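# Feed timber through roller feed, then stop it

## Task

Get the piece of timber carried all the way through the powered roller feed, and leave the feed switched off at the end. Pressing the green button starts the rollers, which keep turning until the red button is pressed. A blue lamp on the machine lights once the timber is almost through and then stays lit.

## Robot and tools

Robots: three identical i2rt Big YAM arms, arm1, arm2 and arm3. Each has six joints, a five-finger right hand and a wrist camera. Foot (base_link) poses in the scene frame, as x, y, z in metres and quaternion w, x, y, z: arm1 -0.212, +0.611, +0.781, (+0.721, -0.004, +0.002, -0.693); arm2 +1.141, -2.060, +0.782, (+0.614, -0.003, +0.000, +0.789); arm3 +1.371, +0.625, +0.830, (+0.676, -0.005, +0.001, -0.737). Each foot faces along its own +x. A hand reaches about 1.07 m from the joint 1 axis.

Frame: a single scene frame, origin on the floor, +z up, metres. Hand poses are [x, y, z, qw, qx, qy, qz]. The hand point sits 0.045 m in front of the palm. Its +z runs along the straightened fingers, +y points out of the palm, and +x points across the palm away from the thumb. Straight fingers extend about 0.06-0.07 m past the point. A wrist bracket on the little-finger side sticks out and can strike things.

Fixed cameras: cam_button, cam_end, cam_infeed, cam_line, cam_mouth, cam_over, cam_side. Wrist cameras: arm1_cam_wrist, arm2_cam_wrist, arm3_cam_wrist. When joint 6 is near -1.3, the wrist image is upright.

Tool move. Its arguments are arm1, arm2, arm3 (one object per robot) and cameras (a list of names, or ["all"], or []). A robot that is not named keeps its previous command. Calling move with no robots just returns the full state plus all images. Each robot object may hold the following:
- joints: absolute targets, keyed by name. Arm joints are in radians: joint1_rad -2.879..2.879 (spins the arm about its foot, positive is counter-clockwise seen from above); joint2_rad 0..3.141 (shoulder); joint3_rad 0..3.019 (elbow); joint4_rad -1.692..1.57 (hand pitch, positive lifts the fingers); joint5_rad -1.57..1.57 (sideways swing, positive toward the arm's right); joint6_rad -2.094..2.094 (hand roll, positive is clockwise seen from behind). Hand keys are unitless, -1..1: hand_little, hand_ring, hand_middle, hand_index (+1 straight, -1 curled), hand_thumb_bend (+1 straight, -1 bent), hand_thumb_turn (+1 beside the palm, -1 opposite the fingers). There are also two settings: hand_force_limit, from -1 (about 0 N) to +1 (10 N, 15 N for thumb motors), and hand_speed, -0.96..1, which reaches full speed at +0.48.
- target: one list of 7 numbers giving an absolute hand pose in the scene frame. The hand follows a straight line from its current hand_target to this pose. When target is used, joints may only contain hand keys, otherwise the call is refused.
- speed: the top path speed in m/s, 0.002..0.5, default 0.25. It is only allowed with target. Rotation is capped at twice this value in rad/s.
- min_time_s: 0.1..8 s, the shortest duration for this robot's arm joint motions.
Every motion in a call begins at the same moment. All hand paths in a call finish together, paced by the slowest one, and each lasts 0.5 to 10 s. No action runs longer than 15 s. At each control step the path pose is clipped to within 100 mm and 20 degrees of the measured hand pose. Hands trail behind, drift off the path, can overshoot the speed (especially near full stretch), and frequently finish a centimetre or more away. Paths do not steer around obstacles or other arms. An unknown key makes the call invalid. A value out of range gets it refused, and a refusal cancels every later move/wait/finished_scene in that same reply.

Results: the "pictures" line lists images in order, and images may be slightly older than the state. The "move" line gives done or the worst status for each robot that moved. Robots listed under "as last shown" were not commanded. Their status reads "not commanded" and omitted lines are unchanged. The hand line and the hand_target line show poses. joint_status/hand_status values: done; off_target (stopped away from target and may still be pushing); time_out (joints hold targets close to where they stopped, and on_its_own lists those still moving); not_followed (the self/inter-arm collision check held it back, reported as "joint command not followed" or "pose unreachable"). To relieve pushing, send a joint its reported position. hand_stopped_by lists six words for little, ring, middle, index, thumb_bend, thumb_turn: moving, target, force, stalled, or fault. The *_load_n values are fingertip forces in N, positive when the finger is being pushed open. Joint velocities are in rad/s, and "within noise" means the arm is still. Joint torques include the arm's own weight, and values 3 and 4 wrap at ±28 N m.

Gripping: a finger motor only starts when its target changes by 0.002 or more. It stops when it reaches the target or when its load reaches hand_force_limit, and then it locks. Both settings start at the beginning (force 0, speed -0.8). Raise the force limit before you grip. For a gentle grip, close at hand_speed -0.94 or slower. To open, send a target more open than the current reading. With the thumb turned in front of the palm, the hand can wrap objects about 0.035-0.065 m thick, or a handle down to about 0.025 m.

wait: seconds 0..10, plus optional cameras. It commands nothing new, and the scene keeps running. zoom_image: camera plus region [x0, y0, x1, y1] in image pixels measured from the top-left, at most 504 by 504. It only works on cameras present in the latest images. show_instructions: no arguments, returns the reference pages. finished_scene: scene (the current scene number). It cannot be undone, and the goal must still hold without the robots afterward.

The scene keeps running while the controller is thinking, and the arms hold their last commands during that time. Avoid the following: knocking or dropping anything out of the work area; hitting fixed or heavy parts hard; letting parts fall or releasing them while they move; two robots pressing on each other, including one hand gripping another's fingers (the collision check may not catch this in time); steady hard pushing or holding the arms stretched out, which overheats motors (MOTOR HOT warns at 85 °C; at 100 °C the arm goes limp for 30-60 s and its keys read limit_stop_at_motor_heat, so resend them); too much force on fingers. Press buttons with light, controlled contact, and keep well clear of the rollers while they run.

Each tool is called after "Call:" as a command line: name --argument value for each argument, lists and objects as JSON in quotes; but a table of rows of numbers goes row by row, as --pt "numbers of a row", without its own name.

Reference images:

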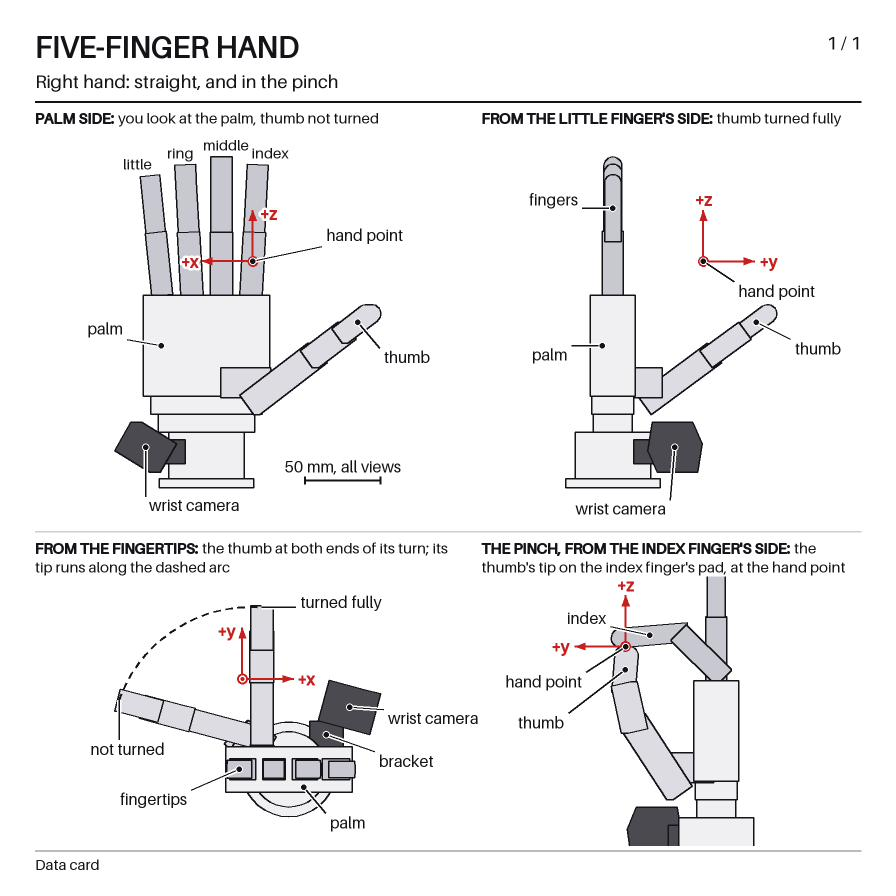

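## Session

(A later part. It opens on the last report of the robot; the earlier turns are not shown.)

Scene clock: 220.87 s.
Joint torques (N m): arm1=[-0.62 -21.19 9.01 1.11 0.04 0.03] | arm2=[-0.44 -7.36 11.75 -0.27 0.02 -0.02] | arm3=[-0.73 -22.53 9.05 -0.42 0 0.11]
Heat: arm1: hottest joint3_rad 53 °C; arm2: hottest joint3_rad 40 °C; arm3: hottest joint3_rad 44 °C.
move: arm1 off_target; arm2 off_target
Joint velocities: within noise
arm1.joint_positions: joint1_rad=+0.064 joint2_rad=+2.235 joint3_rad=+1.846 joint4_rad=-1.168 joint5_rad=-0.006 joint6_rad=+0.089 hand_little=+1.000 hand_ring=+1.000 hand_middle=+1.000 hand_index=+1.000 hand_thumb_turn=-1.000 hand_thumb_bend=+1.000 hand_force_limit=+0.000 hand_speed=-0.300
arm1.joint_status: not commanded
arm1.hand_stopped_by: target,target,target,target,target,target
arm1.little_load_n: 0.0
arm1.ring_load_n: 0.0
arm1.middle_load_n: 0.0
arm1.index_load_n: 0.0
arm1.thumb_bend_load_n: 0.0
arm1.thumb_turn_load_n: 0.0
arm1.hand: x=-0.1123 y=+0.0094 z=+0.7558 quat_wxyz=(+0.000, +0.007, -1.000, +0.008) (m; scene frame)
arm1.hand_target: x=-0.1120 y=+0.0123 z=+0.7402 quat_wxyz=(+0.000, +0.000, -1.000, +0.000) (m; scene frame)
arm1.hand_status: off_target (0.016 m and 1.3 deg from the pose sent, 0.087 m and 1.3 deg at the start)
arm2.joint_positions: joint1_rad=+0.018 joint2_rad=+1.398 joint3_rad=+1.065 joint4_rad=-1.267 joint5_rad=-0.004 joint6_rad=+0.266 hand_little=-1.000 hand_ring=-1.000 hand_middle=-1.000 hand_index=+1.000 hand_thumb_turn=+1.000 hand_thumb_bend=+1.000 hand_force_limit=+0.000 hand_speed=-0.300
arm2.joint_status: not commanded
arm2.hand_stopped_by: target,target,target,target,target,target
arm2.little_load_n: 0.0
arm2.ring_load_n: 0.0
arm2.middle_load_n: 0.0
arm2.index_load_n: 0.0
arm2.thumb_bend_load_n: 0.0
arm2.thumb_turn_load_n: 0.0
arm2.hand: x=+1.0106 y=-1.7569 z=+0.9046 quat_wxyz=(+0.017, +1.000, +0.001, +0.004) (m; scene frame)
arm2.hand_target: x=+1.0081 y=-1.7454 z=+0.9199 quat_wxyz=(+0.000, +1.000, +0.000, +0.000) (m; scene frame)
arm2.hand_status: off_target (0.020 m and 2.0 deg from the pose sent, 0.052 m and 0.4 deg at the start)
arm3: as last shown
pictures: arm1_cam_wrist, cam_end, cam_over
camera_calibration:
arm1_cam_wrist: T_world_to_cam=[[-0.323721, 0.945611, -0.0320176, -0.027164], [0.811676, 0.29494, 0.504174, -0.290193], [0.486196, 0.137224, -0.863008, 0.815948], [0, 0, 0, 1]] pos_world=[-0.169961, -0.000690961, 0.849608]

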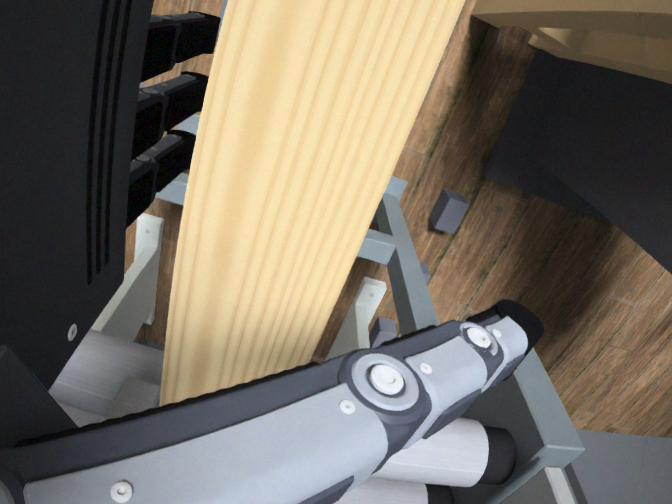

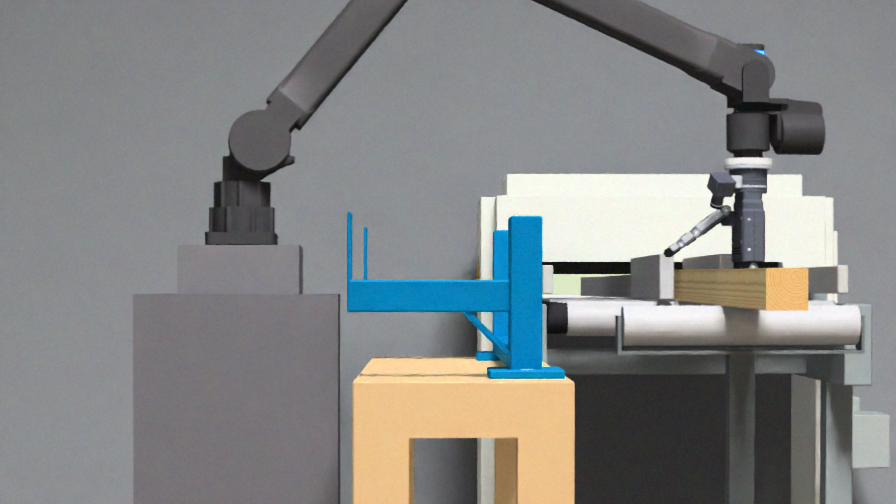

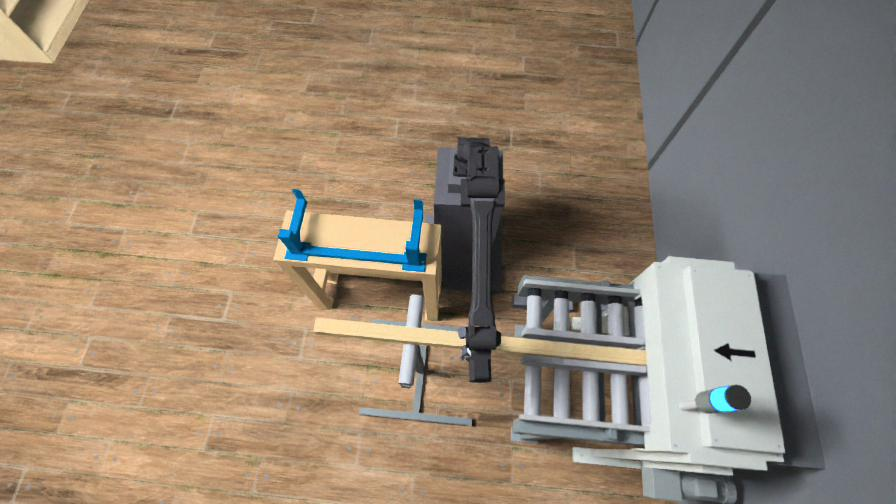

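Call:
move --arm1 '{"target":[-0.112,0.012,0.70,0,0,1,0],"speed":0.08}'

Call:
move --arm1 '{"joints":{"hand_thumb_bend":0.70,"hand_force_limit":-0.5,"hand_speed":-0.7}}'

Call:
move --arm1 '{"joints":{"hand_little":-0.6,"hand_ring":-0.6,"hand_middle":-0.6,"hand_index":-0.6,"hand_force_limit":-0.6,"hand_speed":-0.85}}' --cameras '["cam_end", "arm1_cam_wrist"]'

Scene clock: 227.83 s.
Joint torques (N m): arm1=[-0.73 -21.01 8.73 1.11 0.04 0.04] | arm2=[-0.5 -7.24 11.77 -0.27 0.02 -0.02] | arm3=[-0.79 -22.71 9.05 -0.4 0.02 0.13]
Heat: arm1: hottest joint3_rad 52 °C; arm2: hottest joint3_rad 41 °C; arm3: hottest joint3_rad 45 °C.
move: arm1 off_target
Joint velocities: within noise
arm1.joint_positions: joint1_rad=+0.064 joint2_rad=+2.282 joint3_rad=+1.823 joint4_rad=-1.096 joint5_rad=-0.007 joint6_rad=+0.089 hand_little=+1.000 hand_ring=+1.000 hand_middle=+1.000 hand_index=+1.000 hand_thumb_turn=-1.000 hand_thumb_bend=+1.000 hand_force_limit=+0.000 hand_speed=-0.300
arm1.joint_status: not commanded
arm1.hand_stopped_by: target,target,target,target,target,target
arm1.little_load_n: 0.0
arm1.ring_load_n: 0.0
arm1.middle_load_n: 0.0
arm1.index_load_n: 0.0
arm1.thumb_bend_load_n: 0.0
arm1.thumb_turn_load_n: 0.0
arm1.hand: x=-0.1123 y=+0.0080 z=+0.7173 quat_wxyz=(+0.000, +0.007, -1.000, +0.009) (m; scene frame)
arm1.hand_target: x=-0.1120 y=+0.0124 z=+0.7002 quat_wxyz=(+0.000, +0.000, -1.000, +0.000) (m; scene frame)
arm1.hand_status: off_target (0.018 m and 1.3 deg from the pose sent, 0.056 m and 1.2 deg at the start)
arm2, arm3: as last shown
arm2.little_load_n: 0.5
pictures: none

Scene clock: 228.80 s.
Joint torques (N m): arm1=[-0.5 -21.01 8.7 1.32 0.08 0.03] | arm2=[-0.44 -7.24 11.77 -0.28 0.02 -0.03] | arm3=[-0.5 -22.53 9.09 -0.4 0.01 0.11]
Heat: arm1: hottest joint3_rad 52 °C; arm2: hottest joint3_rad 41 °C; arm3: hottest joint3_rad 45 °C.
move: arm1 off_target
Joint velocities: within noise
arm1.joint_positions: joint1_rad=+0.064 joint2_rad=+2.282 joint3_rad=+1.823 joint4_rad=-1.102 joint5_rad=-0.007 joint6_rad=+0.089 hand_little=+1.000 hand_ring=+1.000 hand_middle=+1.000 hand_index=+1.000 hand_thumb_turn=-1.000 hand_thumb_bend=+0.890 hand_force_limit=-0.500 hand_speed=-0.700
arm1.joint_status: hand_thumb_bend off_target (ended at +0.890, target +0.700); the others done
arm1.hand_stopped_by: target,target,target,target,force,target
arm1.little_load_n: 0.0
arm1.ring_load_n: 0.0
arm1.middle_load_n: 0.0
arm1.index_load_n: -0.5
arm1.thumb_bend_load_n: 3.5
arm1.thumb_turn_load_n: 0.0
arm1.hand: x=-0.1124 y=+0.0096 z=+0.7176 quat_wxyz=(+0.000, +0.007, -1.000, +0.006) (m; scene frame)
arm1.hand_target: x=-0.1120 y=+0.0124 z=+0.7002 quat_wxyz=(+0.000, +0.000, -1.000, +0.000) (m; scene frame)
arm1.hand_status: not commanded
arm2, arm3: as last shown
arm2.thumb_turn_load_n: 0.5
arm3.index_load_n: 0.5
arm3.thumb_bend_load_n: -0.5
pictures: none

Scene clock: 232.87 s.
Joint torques (N m): arm1=[-0.56 -20.95 8.77 1.31 0.12 0.06] | arm2=[-0.5 -7.3 11.77 -0.29 0.02 -0.02] | arm3=[-0.56 -22.59 9.05 -0.47 0.01 0.12]
Heat: arm1: hottest joint3_rad 51 °C; arm2: hottest joint3_rad 42 °C; arm3: hottest joint3_rad 45 °C.
move: arm1 off_target
Joint velocities: within noise
arm1.joint_positions: joint1_rad=+0.064 joint2_rad=+2.282 joint3_rad=+1.823 joint4_rad=-1.102 joint5_rad=-0.009 joint6_rad=+0.089 hand_little=-0.333 hand_ring=-0.305 hand_middle=-0.292 hand_index=-0.305 hand_thumb_turn=-1.000 hand_thumb_bend=+0.890 hand_force_limit=-0.600 hand_speed=-0.850
arm1.joint_status: hand_little off_target (ended at -0.333, target -0.600); hand_ring off_target (ended at -0.305, target -0.600); hand_middle off_target (ended at -0.292, target -0.600); hand_index off_target (ended at -0.305, target -0.600); the others done
arm1.hand_stopped_by: force,force,force,force,force,target
arm1.little_load_n: 3.0
arm1.ring_load_n: 3.0
arm1.middle_load_n: 0.0
arm1.index_load_n: 4.0
arm1.thumb_bend_load_n: 5.0
arm1.thumb_turn_load_n: 0.5
arm1.hand: x=-0.1121 y=+0.0097 z=+0.7177 quat_wxyz=(-0.001, +0.007, -1.000, +0.006) (m; scene frame)
arm1.hand_target: x=-0.1120 y=+0.0124 z=+0.7002 quat_wxyz=(+0.000, +0.000, -1.000, +0.000) (m; scene frame)
arm1.hand_status: not commanded
arm2, arm3: as last shown
arm2.little_load_n: 0.0
arm2.thumb_turn_load_n: -0.5
arm3.index_load_n: 0.0
arm3.thumb_bend_load_n: 0.0
pictures: arm1_cam_wrist, cam_end
camera_calibration:
arm1_cam_wrist: T_world_to_cam=[[-0.323347, 0.945841, -0.0288274, -0.0308614], [0.810818, 0.292637, 0.50689, -0.27319], [0.487874, 0.140528, -0.861528, 0.782131], [0, 0, 0, 1]] pos_world=[-0.170053, -0.000775877, 0.811416]

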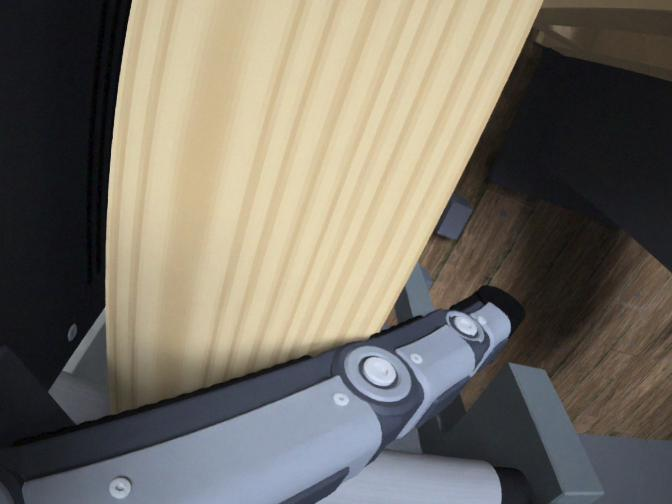

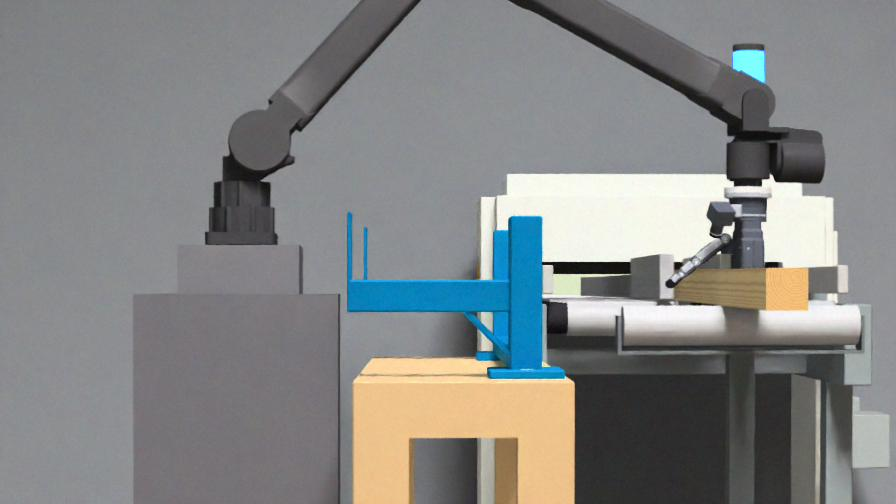

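Gripped. Pull.

Call:
move --arm1 '{"target":[-0.238,0.013,0.704,0,0,1,0],"speed":0.06}' --cameras '["cam_over"]'

Call:
wait --seconds 0.1 --cameras '["cam_over", "cam_end"]'

Scene clock: 241.30 s.
Joint torques (N m): arm1=[-0.79 -21.48 9.52 1.07 0.25 -0.23] | arm2=[-0.5 -7.24 11.77 -0.29 0.02 -0.02] | arm3=[-0.73 -22.59 8.99 -0.36 0.02 0.11]
Heat: arm1: hottest joint3_rad 51 °C; arm2: hottest joint3_rad 43 °C; arm3: hottest joint3_rad 45 °C.
move: arm1 off_target
Joint velocities: within noise
arm1.joint_positions: joint1_rad=-0.125 joint2_rad=+2.280 joint3_rad=+1.806 joint4_rad=-1.099 joint5_rad=-0.011 joint6_rad=-0.073 hand_little=-0.333 hand_ring=-0.306 hand_middle=-0.292 hand_index=-0.306 hand_thumb_turn=-1.000 hand_thumb_bend=+0.889 hand_force_limit=-0.600 hand_speed=-0.850
arm1.joint_status: not commanded
arm1.hand_stopped_by: force,force,force,force,force,target
arm1.little_load_n: 0.5
arm1.ring_load_n: 0.0
arm1.middle_load_n: 0.0
arm1.index_load_n: 0.0
arm1.thumb_bend_load_n: 0.5
arm1.thumb_turn_load_n: 0.0
arm1.hand: x=-0.2349 y=+0.0140 z=+0.7151 quat_wxyz=(-0.001, -0.006, -1.000, +0.001) (m; scene frame)
arm1.hand_target: x=-0.2379 y=+0.0132 z=+0.7042 quat_wxyz=(+0.000, +0.000, -1.000, +0.000) (m; scene frame)
arm1.hand_status: off_target (0.012 m and 0.7 deg from the pose sent, 0.127 m and 1.1 deg at the start)
arm2, arm3: as last shown
arm2.ring_load_n: 0.5
arm2.thumb_turn_load_n: 0.0
arm3.thumb_bend_load_n: -0.5
pictures: cam_over

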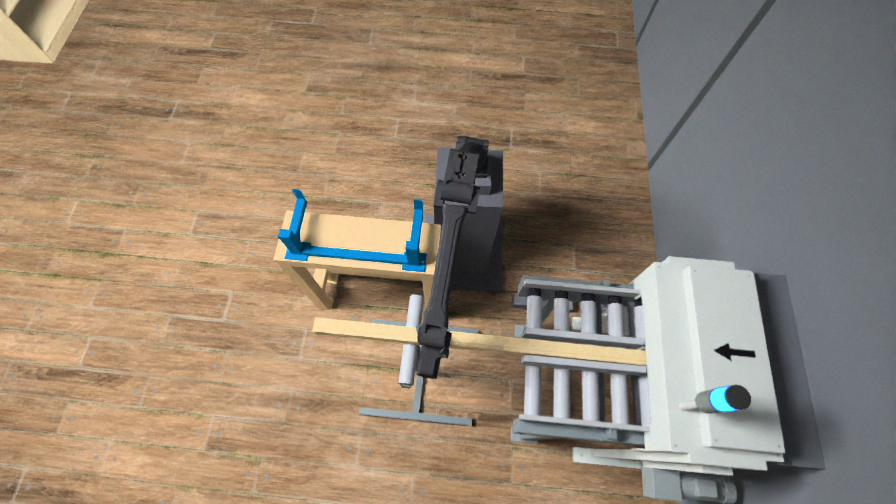

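Scene clock: 241.40 s.
Joint torques (N m): arm1=[-0.79 -21.19 9.61 1.1 0.23 -0.26] | arm2=[-0.44 -7.24 11.77 -0.29 0.02 -0.02] | arm3=[-0.67 -22.53 9.02 -0.43 0.03 0.11]
Heat: arm1: hottest joint3_rad 51 °C; arm2: hottest joint3_rad 43 °C; arm3: hottest joint3_rad 45 °C.
Joint velocities: within noise
arm1.joint_positions: joint1_rad=-0.125 joint2_rad=+2.280 joint3_rad=+1.806 joint4_rad=-1.099 joint5_rad=-0.011 joint6_rad=-0.073 hand_little=-0.333 hand_ring=-0.306 hand_middle=-0.292 hand_index=-0.306 hand_thumb_turn=-1.000 hand_thumb_bend=+0.889 hand_force_limit=-0.600 hand_speed=-0.850
arm1.joint_status: not commanded
arm1.hand_stopped_by: force,force,force,force,force,target
arm1.little_load_n: 0.0
arm1.ring_load_n: 0.0
arm1.middle_load_n: 0.0
arm1.index_load_n: 0.0
arm1.thumb_bend_load_n: 0.0
arm1.thumb_turn_load_n: 0.5
arm1.hand: x=-0.2349 y=+0.0140 z=+0.7151 quat_wxyz=(-0.001, -0.006, -1.000, +0.001) (m; scene frame)
arm1.hand_target: x=-0.2379 y=+0.0132 z=+0.7042 quat_wxyz=(+0.000, +0.000, -1.000, +0.000) (m; scene frame)
arm1.hand_status: off_target (0.012 m and 0.7 deg from the pose sent, 0.127 m and 1.1 deg at the start)
arm2.joint_positions: joint1_rad=+0.018 joint2_rad=+1.398 joint3_rad=+1.065 joint4_rad=-1.267 joint5_rad=-0.004 joint6_rad=+0.266 hand_little=-1.000 hand_ring=-1.000 hand_middle=-1.000 hand_index=+1.000 hand_thumb_turn=+1.000 hand_thumb_bend=+1.000 hand_force_limit=+0.000 hand_speed=-0.300
arm2.joint_status: not commanded
arm2.hand_stopped_by: target,target,target,target,target,target
arm2.little_load_n: 0.0
arm2.ring_load_n: 0.0
arm2.middle_load_n: 0.0
arm2.index_load_n: 0.0
arm2.thumb_bend_load_n: 0.0
arm2.thumb_turn_load_n: 0.0
arm2.hand: x=+1.0106 y=-1.7569 z=+0.9046 quat_wxyz=(+0.017, +1.000, +0.001, +0.004) (m; scene frame)
arm2.hand_target: x=+1.0081 y=-1.7454 z=+0.9199 quat_wxyz=(+0.000, +1.000, +0.000, +0.000) (m; scene frame)
arm2.hand_status: not commanded
arm3.joint_positions: joint1_rad=-0.247 joint2_rad=+2.359 joint3_rad=+2.320 joint4_rad=-1.570 joint5_rad=-0.007 joint6_rad=-0.336 hand_little=+1.000 hand_ring=+1.000 hand_middle=+1.000 hand_index=+1.000 hand_thumb_turn=-1.000 hand_thumb_bend=+1.000 hand_force_limit=+0.200 hand_speed=-0.300
arm3.joint_status: not commanded
arm3.hand_stopped_by: target,target,target,target,target,target
arm3.little_load_n: 0.0
arm3.ring_load_n: 0.0
arm3.middle_load_n: 0.0
arm3.index_load_n: 0.0
arm3.thumb_bend_load_n: 0.0
arm3.thumb_turn_load_n: 0.0
arm3.hand: x=+1.1703 y=+0.0147 z=+0.9039 quat_wxyz=(-0.006, +0.001, -1.000, -0.014) (m; scene frame)
arm3.hand_target: x=+1.1721 y=+0.0065 z=+0.9201 quat_wxyz=(+0.000, +0.000, -1.000, +0.000) (m; scene frame)
arm3.hand_status: not commanded
wait: 0.10 s; no rest
pictures: cam_end, cam_over

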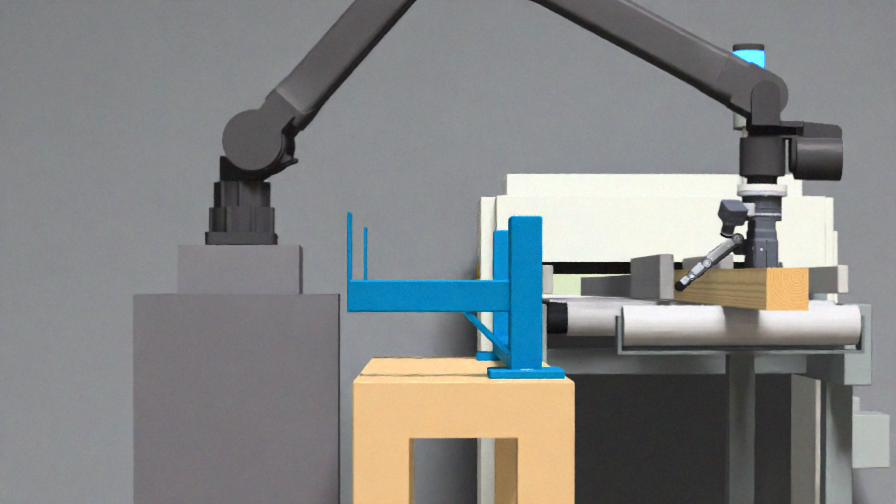

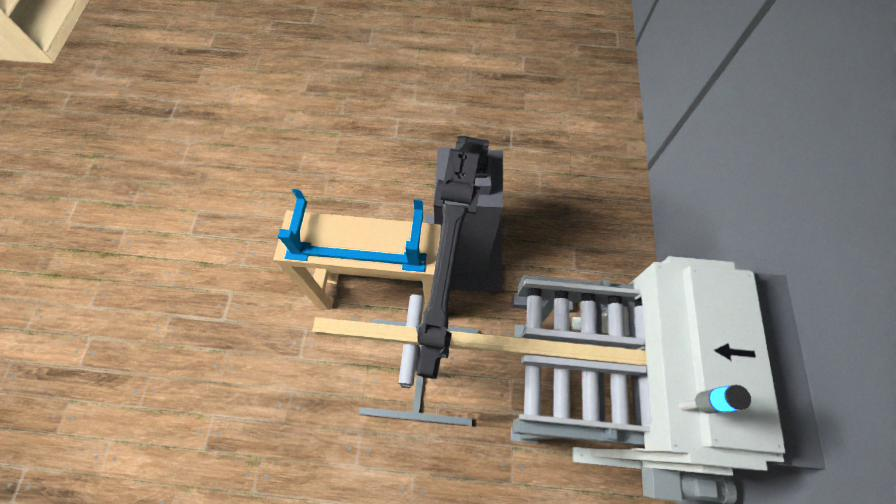

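Call:
move --arm1 '{"joints":{"hand_little":0.9,"hand_ring":0.9,"hand_middle":0.9,"hand_index":0.9,"hand_thumb_bend":1.0,"hand_speed":-0.3,"hand_force_limit":0.0}}' --cameras '[]'

Call:
move --arm1 '{"target":[-0.112,0.012,0.702,0,0,1,0],"speed":0.15}' --cameras '["cam_over","cam_end","arm1_cam_wrist"]'

Scene clock: 257.23 s.
Joint torques (N m): arm1=[-0.91 -21.19 9.57 0.92 0.21 -0.22] | arm2=[-0.44 -7.24 11.77 -0.29 0.02 -0.02] | arm3=[-0.38 -22.77 9.06 -0.39 0.02 0.11]
Heat: arm1: hottest joint3_rad 51 °C; arm2: hottest joint3_rad 44 °C; arm3: hottest joint3_rad 46 °C.
move: arm1 done
Joint velocities: within noise
arm1.joint_positions: joint1_rad=-0.125 joint2_rad=+2.280 joint3_rad=+1.806 joint4_rad=-1.095 joint5_rad=-0.010 joint6_rad=-0.074 hand_little=+0.900 hand_ring=+0.900 hand_middle=+0.900 hand_index=+0.900 hand_thumb_turn=-1.000 hand_thumb_bend=+1.000 hand_force_limit=+0.000 hand_speed=-0.300
arm1.joint_status: all done
arm1.hand_stopped_by: target,target,target,target,target,target
arm1.little_load_n: 0.0
arm1.ring_load_n: 0.0
arm1.middle_load_n: 0.0
arm1.index_load_n: 0.0
arm1.thumb_bend_load_n: -0.5
arm1.thumb_turn_load_n: 0.0
arm1.hand: x=-0.2350 y=+0.0129 z=+0.7148 quat_wxyz=(-0.001, -0.005, -1.000, +0.003) (m; scene frame)
arm1.hand_target: x=-0.2379 y=+0.0132 z=+0.7042 quat_wxyz=(+0.000, +0.000, -1.000, +0.000) (m; scene frame)
arm1.hand_status: not commanded
arm2, arm3: as last shown
arm2.middle_load_n: 0.5
pictures: none
No camera images: "cameras" was empty.

Scene clock: 258.87 s.
Joint torques (N m): arm1=[-0.73 -20.84 10.3 0.77 0.06 0.03] | arm2=[-0.38 -7.24 11.77 -0.28 0.02 -0.02] | arm3=[-0.67 -22.89 9.06 -0.43 0.01 0.12]
Heat: arm1: hottest joint3_rad 51 °C; arm2: hottest joint3_rad 44 °C; arm3: hottest joint3_rad 46 °C.
move: arm1 off_target
Joint velocities: within noise
arm1.joint_positions: joint1_rad=+0.069 joint2_rad=+2.280 joint3_rad=+1.806 joint4_rad=-1.092 joint5_rad=-0.008 joint6_rad=+0.089 hand_little=+0.900 hand_ring=+0.900 hand_middle=+0.900 hand_index=+0.900 hand_thumb_turn=-1.000 hand_thumb_bend=+1.000 hand_force_limit=+0.000 hand_speed=-0.300
arm1.joint_status: not commanded
arm1.hand_stopped_by: target,target,target,target,target,target
arm1.little_load_n: 0.0
arm1.ring_load_n: 0.0
arm1.middle_load_n: 0.0
arm1.index_load_n: 0.0
arm1.thumb_bend_load_n: 0.0
arm1.thumb_turn_load_n: 0.0
arm1.hand: x=-0.1099 y=+0.0147 z=+0.7136 quat_wxyz=(+0.000, +0.010, -1.000, +0.004) (m; scene frame)
arm1.hand_target: x=-0.1119 y=+0.0123 z=+0.7021 quat_wxyz=(+0.000, +0.000, -1.000, +0.000) (m; scene frame)
arm1.hand_status: off_target (0.012 m and 1.2 deg from the pose sent, 0.124 m and 0.7 deg at the start)
arm2, arm3: as last shown
arm2.middle_load_n: 0.0
pictures: arm1_cam_wrist, cam_end, cam_over
camera_calibration:
arm1_cam_wrist: T_world_to_cam=[[-0.328776, 0.944109, -0.0237718, -0.0391537], [0.809777, 0.294771, 0.507319, -0.274893], [0.485971, 0.147545, -0.861431, 0.776379], [0, 0, 0, 1]] pos_world=[-0.167568, 0.00344522, 0.807324]

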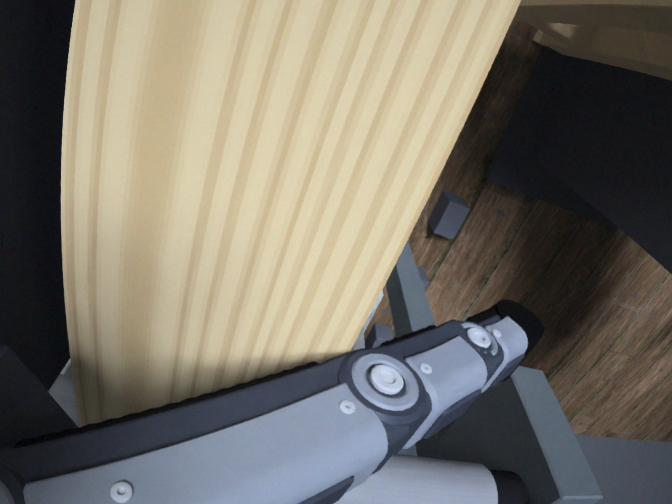

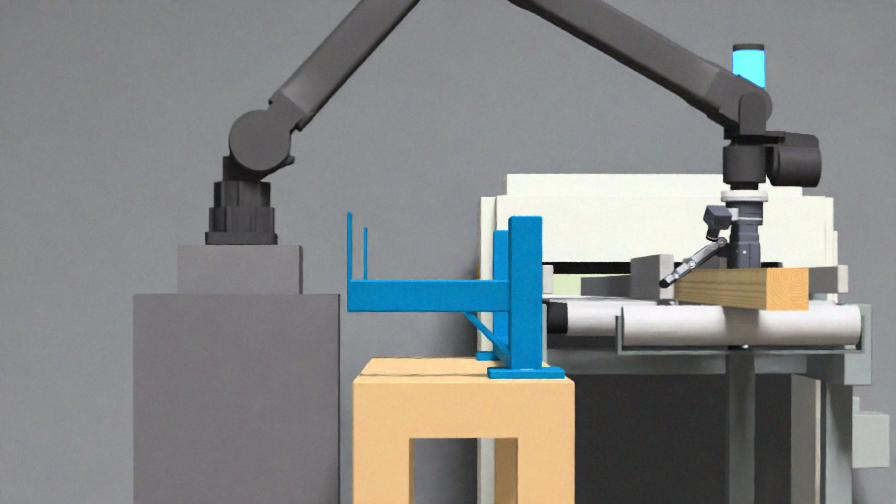

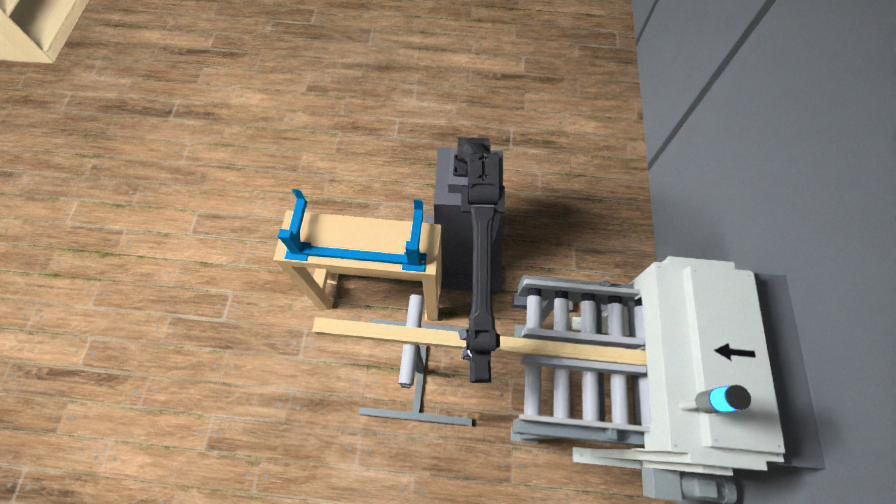

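Call:
move --arm1 '{"joints":{"hand_thumb_bend":0.74,"hand_speed":-0.6,"hand_force_limit":0.3}}' --cameras '[]'

Call:
move --arm1 '{"joints":{"hand_little":-0.7,"hand_ring":-0.7,"hand_middle":-0.7,"hand_index":-0.7,"hand_speed":-0.8,"hand_force_limit":-0.1}}' --cameras '[]'

Scene clock: 264.30 s.
Joint torques (N m): arm1=[-0.79 -20.48 10.36 1.24 0.16 0.05] | arm2=[-0.44 -7.24 11.77 -0.29 0.02 -0.02] | arm3=[-0.62 -22.3 9.06 -0.38 0.01 0.12]
Heat: arm1: hottest joint3_rad 51 °C; arm2: hottest joint3_rad 45 °C; arm3: hottest joint3_rad 46 °C.
move: arm1 done
Joint velocities: within noise
arm1.joint_positions: joint1_rad=+0.069 joint2_rad=+2.278 joint3_rad=+1.806 joint4_rad=-1.103 joint5_rad=-0.009 joint6_rad=+0.089 hand_little=+0.900 hand_ring=+0.900 hand_middle=+0.900 hand_index=+0.900 hand_thumb_turn=-1.000 hand_thumb_bend=+0.742 hand_force_limit=+0.300 hand_speed=-0.600
arm1.joint_status: all done
arm1.hand_stopped_by: target,target,target,target,target,target
arm1.little_load_n: 0.0
arm1.ring_load_n: 0.0
arm1.middle_load_n: 0.0
arm1.index_load_n: 0.0
arm1.thumb_bend_load_n: 3.0
arm1.thumb_turn_load_n: 0.0
arm1.hand: x=-0.1098 y=+0.0172 z=+0.7152 quat_wxyz=(+0.000, +0.010, -1.000, -0.001) (m; scene frame)
arm1.hand_target: x=-0.1120 y=+0.0123 z=+0.7021 quat_wxyz=(+0.000, +0.000, -1.000, +0.000) (m; scene frame)
arm1.hand_status: not commanded
arm2, arm3: as last shown
pictures: none
No camera images: "cameras" was empty.

Scene clock: 267.43 s.
Joint torques (N m): arm1=[-1.03 -20.84 10.25 1.1 0.31 0.04] | arm2=[-0.44 -7.24 11.77 -0.28 0.02 -0.02] | arm3=[-0.38 -22.65 9.06 -0.36 0.01 0.12]
Heat: arm1: hottest joint3_rad 50 °C; arm2: hottest joint3_rad 45 °C; arm3: hottest joint3_rad 47 °C.
move: arm1 off_target
Joint velocities: within noise
arm1.joint_positions: joint1_rad=+0.069 joint2_rad=+2.278 joint3_rad=+1.806 joint4_rad=-1.101 joint5_rad=-0.014 joint6_rad=+0.089 hand_little=-0.392 hand_ring=-0.372 hand_middle=-0.372 hand_index=-0.373 hand_thumb_turn=-1.000 hand_thumb_bend=+0.745 hand_force_limit=-0.100 hand_speed=-0.800
arm1.joint_status: hand_little off_target (ended at -0.392, target -0.700); hand_ring off_target (ended at -0.372, target -0.700); hand_middle off_target (ended at -0.372, target -0.700); hand_index off_target (ended at -0.373, target -0.700); the others done
arm1.hand_stopped_by: force,force,force,force,target,target
arm1.little_load_n: 5.5
arm1.ring_load_n: 8.0
arm1.middle_load_n: 7.5
arm1.index_load_n: 9.5
arm1.thumb_bend_load_n: 16.0
arm1.thumb_turn_load_n: 2.5
arm1.hand: x=-0.1089 y=+0.0170 z=+0.7153 quat_wxyz=(-0.003, +0.010, -1.000, -0.001) (m; scene frame)
arm1.hand_target: x=-0.1119 y=+0.0123 z=+0.7021 quat_wxyz=(+0.000, +0.000, -1.000, +0.000) (m; scene frame)
arm1.hand_status: not commanded
arm2, arm3: as last shown
arm2.little_load_n: 0.5
arm3.thumb_turn_load_n: -0.5
pictures: none
No camera images: "cameras" was empty.

Call:
move --arm1 '{"joints":{"hand_thumb_bend":0.757,"hand_speed":-0.8}}' --cameras '[]'

Call:
move --arm1 '{"target":[-0.238,0.013,0.705,0,0,1,0],"speed":0.06}' --cameras '["cam_over"]'

Scene clock: 271.63 s.
Joint torques (N m): arm1=[-0.91 -20.84 10.26 1.16 0.31 0.06] | arm2=[-0.44 -7.24 11.77 -0.28 0.02 -0.02] | arm3=[-0.62 -22.71 9.06 -0.39 0 0.13]
Heat: arm1: hottest joint3_rad 50 °C; arm2: hottest joint3_rad 45 °C; arm3: hottest joint3_rad 47 °C.
move: arm1 done
Joint velocities: within noise
arm1.joint_positions: joint1_rad=+0.069 joint2_rad=+2.278 joint3_rad=+1.806 joint4_rad=-1.101 joint5_rad=-0.014 joint6_rad=+0.089 hand_little=-0.392 hand_ring=-0.372 hand_middle=-0.372 hand_index=-0.373 hand_thumb_turn=-1.000 hand_thumb_bend=+0.764 hand_force_limit=-0.100 hand_speed=-0.800
arm1.joint_status: all done
arm1.hand_stopped_by: force,force,force,force,force,target
arm1.little_load_n: 5.5
arm1.ring_load_n: 8.0
arm1.middle_load_n: 7.5
arm1.index_load_n: 9.0
arm1.thumb_bend_load_n: 13.0
arm1.thumb_turn_load_n: 2.5
arm1.hand: x=-0.1089 y=+0.0170 z=+0.7153 quat_wxyz=(-0.003, +0.010, -1.000, -0.001) (m; scene frame)
arm1.hand_target: x=-0.1119 y=+0.0123 z=+0.7021 quat_wxyz=(+0.000, +0.000, -1.000, +0.000) (m; scene frame)
arm1.hand_status: not commanded
arm2, arm3: as last shown
arm2.little_load_n: 0.0
pictures: none
No camera images: "cameras" was empty.

Scene clock: 274.27 s.
Joint torques (N m): arm1=[-1.14 -21.25 9.98 0.83 0.3 -0.12] | arm2=[-0.44 -7.24 11.77 -0.28 0.02 -0.02] | arm3=[-0.38 -22.83 9.02 -0.39 0.02 0.12]
Heat: arm1: hottest joint3_rad 50 °C; arm2: hottest joint3_rad 45 °C; arm3: hottest joint3_rad 47 °C.
move: arm1 off_target
Joint velocities: within noise
arm1.joint_positions: joint1_rad=-0.119 joint2_rad=+2.278 joint3_rad=+1.802 joint4_rad=-1.095 joint5_rad=-0.012 joint6_rad=-0.084 hand_little=-0.392 hand_ring=-0.372 hand_middle=-0.372 hand_index=-0.373 hand_thumb_turn=-1.000 hand_thumb_bend=+0.764 hand_force_limit=-0.100 hand_speed=-0.800
arm1.joint_status: not commanded
arm1.hand_stopped_by: force,force,force,force,force,target
arm1.little_load_n: 4.5
arm1.ring_load_n: 7.0
arm1.middle_load_n: 7.0
arm1.index_load_n: 9.5
arm1.thumb_bend_load_n: 13.5
arm1.thumb_turn_load_n: 2.5
arm1.hand: x=-0.2320 y=+0.0144 z=+0.7147 quat_wxyz=(-0.002, +0.002, -1.000, +0.002) (m; scene frame)
arm1.hand_target: x=-0.2380 y=+0.0133 z=+0.7050 quat_wxyz=(+0.000, +0.000, -1.000, +0.000) (m; scene frame)
arm1.hand_status: off_target (0.011 m and 0.4 deg from the pose sent, 0.129 m and 1.1 deg at the start)
arm2, arm3: as last shown
arm3.thumb_turn_load_n: 0.0
pictures: cam_over

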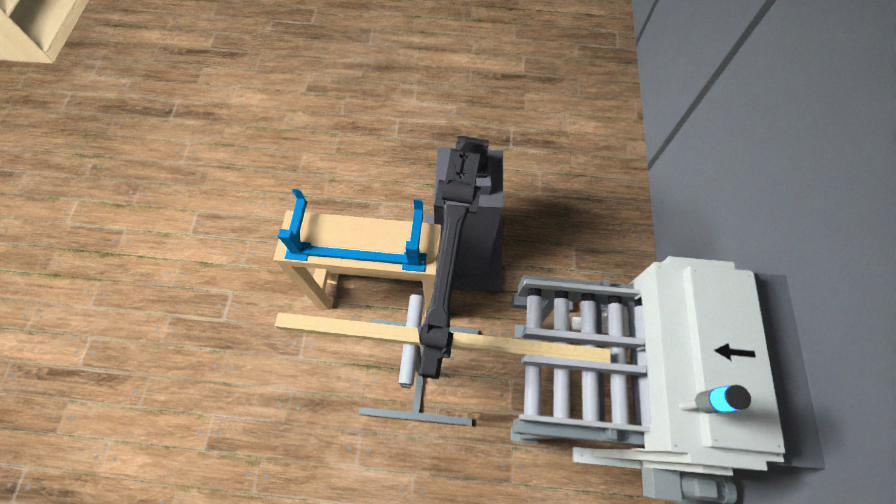

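Call:
move --arm1 '{"joints":{"hand_little":1.0,"hand_ring":1.0,"hand_middle":1.0,"hand_index":1.0,"hand_thumb_bend":1.0,"hand_speed":-0.3}}' --cameras '[]'

Call:
move --arm1 '{"target":[-0.235,0.016,0.90,0,0,1,0],"speed":0.2}' --cameras '["cam_over","cam_end"]'

Scene clock: 279.53 s.
Joint torques (N m): arm1=[-1.14 -21.48 9.95 0.81 0.2 -0.13] | arm2=[-0.44 -7.3 11.77 -0.29 0.02 -0.02] | arm3=[-0.38 -22.65 9.03 -0.43 0.02 0.11]
Heat: arm1: hottest joint3_rad 49 °C; arm2: hottest joint3_rad 45 °C; arm3: hottest joint3_rad 47 °C.
move: arm1 done
Joint velocities: within noise
arm1.joint_positions: joint1_rad=-0.119 joint2_rad=+2.278 joint3_rad=+1.802 joint4_rad=-1.094 joint5_rad=-0.010 joint6_rad=-0.084 hand_little=+1.000 hand_ring=+1.000 hand_middle=+1.000 hand_index=+1.000 hand_thumb_turn=-1.000 hand_thumb_bend=+1.000 hand_force_limit=-0.100 hand_speed=-0.300
arm1.joint_status: all done
arm1.hand_stopped_by: target,target,target,target,target,target
arm1.little_load_n: 0.0
arm1.ring_load_n: 0.0
arm1.middle_load_n: 0.0
arm1.index_load_n: 0.0
arm1.thumb_bend_load_n: 0.0
arm1.thumb_turn_load_n: 0.0
arm1.hand: x=-0.2324 y=+0.0141 z=+0.7145 quat_wxyz=(-0.001, +0.002, -1.000, +0.002) (m; scene frame)
arm1.hand_target: x=-0.2379 y=+0.0133 z=+0.7051 quat_wxyz=(+0.000, +0.000, -1.000, +0.000) (m; scene frame)
arm1.hand_status: not commanded
arm2, arm3: as last shown
pictures: none
No camera images: "cameras" was empty.

Scene clock: 281.20 s.
Joint torques (N m): arm1=[-1.03 -22.01 14.71 -0.1 0.22 -0.12] | arm2=[-0.44 -7.24 11.77 -0.28 0.02 -0.02] | arm3=[-0.67 -22.59 9.1 -0.4 0.01 0.12]
Heat: arm1: hottest joint3_rad 49 °C; arm2: hottest joint3_rad 46 °C; arm3: hottest joint3_rad 47 °C.
move: arm1 off_target
Joint velocities: within noise
arm1.joint_positions: joint1_rad=-0.120 joint2_rad=+2.119 joint3_rad=+1.985 joint4_rad=-1.474 joint5_rad=-0.010 joint6_rad=-0.083 hand_little=+1.000 hand_ring=+1.000 hand_middle=+1.000 hand_index=+1.000 hand_thumb_turn=-1.000 hand_thumb_bend=+1.000 hand_force_limit=-0.100 hand_speed=-0.300
arm1.joint_status: not commanded
arm1.hand_stopped_by: target,target,target,target,target,target
arm1.little_load_n: 0.0
arm1.ring_load_n: 0.0
arm1.middle_load_n: 0.0
arm1.index_load_n: 0.0
arm1.thumb_bend_load_n: 0.0
arm1.thumb_turn_load_n: 0.0
arm1.hand: x=-0.2302 y=+0.0282 z=+0.8851 quat_wxyz=(-0.002, +0.002, -1.000, -0.017) (m; scene frame)
arm1.hand_target: x=-0.2349 y=+0.0167 z=+0.9001 quat_wxyz=(+0.000, +0.000, -1.000, +0.001) (m; scene frame)
arm1.hand_status: off_target (0.020 m and 2.0 deg from the pose sent, 0.185 m and 0.4 deg at the start)
arm2.joint_positions: joint1_rad=+0.018 joint2_rad=+1.398 joint3_rad=+1.065 joint4_rad=-1.267 joint5_rad=-0.004 joint6_rad=+0.266 hand_little=-1.000 hand_ring=-1.000 hand_middle=-1.000 hand_index=+1.000 hand_thumb_turn=+1.000 hand_thumb_bend=+1.000 hand_force_limit=+0.000 hand_speed=-0.300
arm2.joint_status: not commanded
arm2.hand_stopped_by: target,target,target,target,target,target
arm2.little_load_n: 0.0
arm2.ring_load_n: 0.0
arm2.middle_load_n: 0.5
arm2.index_load_n: 0.0
arm2.thumb_bend_load_n: 0.0
arm2.thumb_turn_load_n: 0.0
arm2.hand: x=+1.0106 y=-1.7569 z=+0.9046 quat_wxyz=(+0.017, +1.000, +0.001, +0.004) (m; scene frame)
arm2.hand_target: x=+1.0081 y=-1.7454 z=+0.9199 quat_wxyz=(+0.000, +1.000, +0.000, +0.000) (m; scene frame)
arm2.hand_status: not commanded
arm3.joint_positions: joint1_rad=-0.247 joint2_rad=+2.359 joint3_rad=+2.320 joint4_rad=-1.570 joint5_rad=-0.007 joint6_rad=-0.336 hand_little=+1.000 hand_ring=+1.000 hand_middle=+1.000 hand_index=+1.000 hand_thumb_turn=-1.000 hand_thumb_bend=+1.000 hand_force_limit=+0.200 hand_speed=-0.300
arm3.joint_status: not commanded
arm3.hand_stopped_by: target,target,target,target,target,target
arm3.little_load_n: 0.0
arm3.ring_load_n: 0.0
arm3.middle_load_n: 0.0
arm3.index_load_n: 0.0
arm3.thumb_bend_load_n: 0.0
arm3.thumb_turn_load_n: 0.0
arm3.hand: x=+1.1703 y=+0.0147 z=+0.9039 quat_wxyz=(-0.006, +0.001, -1.000, -0.014) (m; scene frame)
arm3.hand_target: x=+1.1721 y=+0.0065 z=+0.9201 quat_wxyz=(+0.000, +0.000, -1.000, +0.000) (m; scene frame)
arm3.hand_status: not commanded
pictures: cam_end, cam_over

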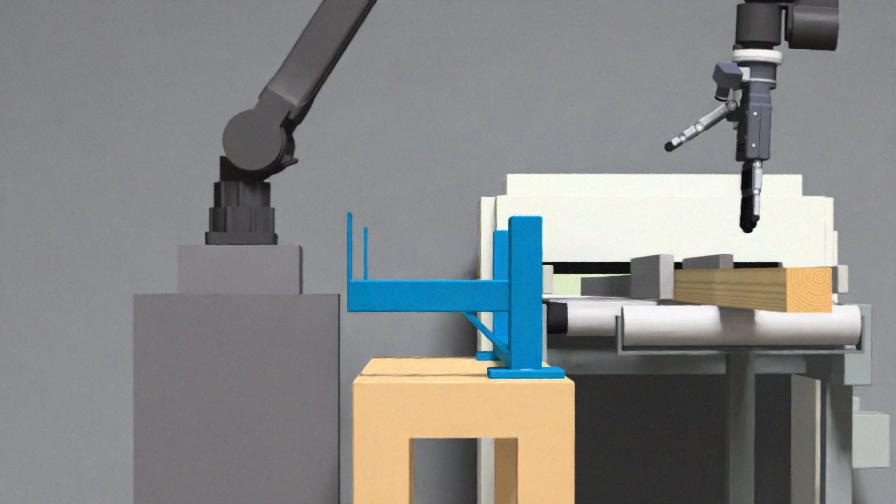

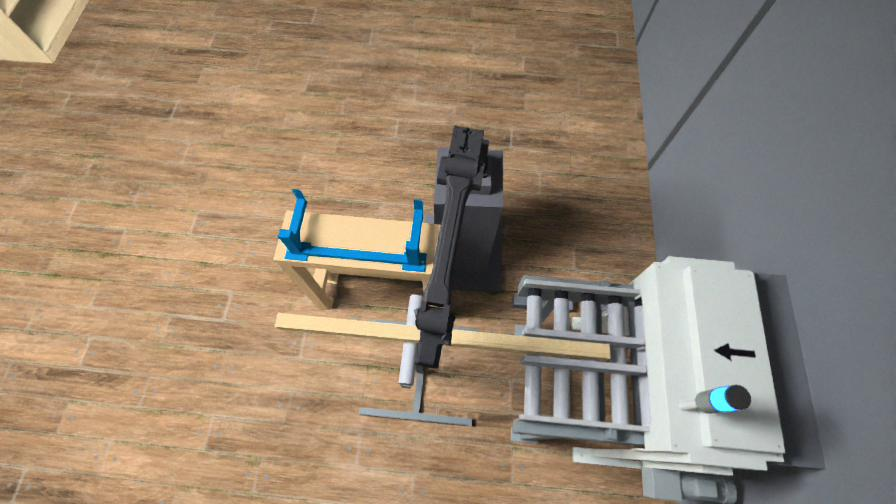

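Call:
finished_scene --scene 3

The scene is finished: the task was done.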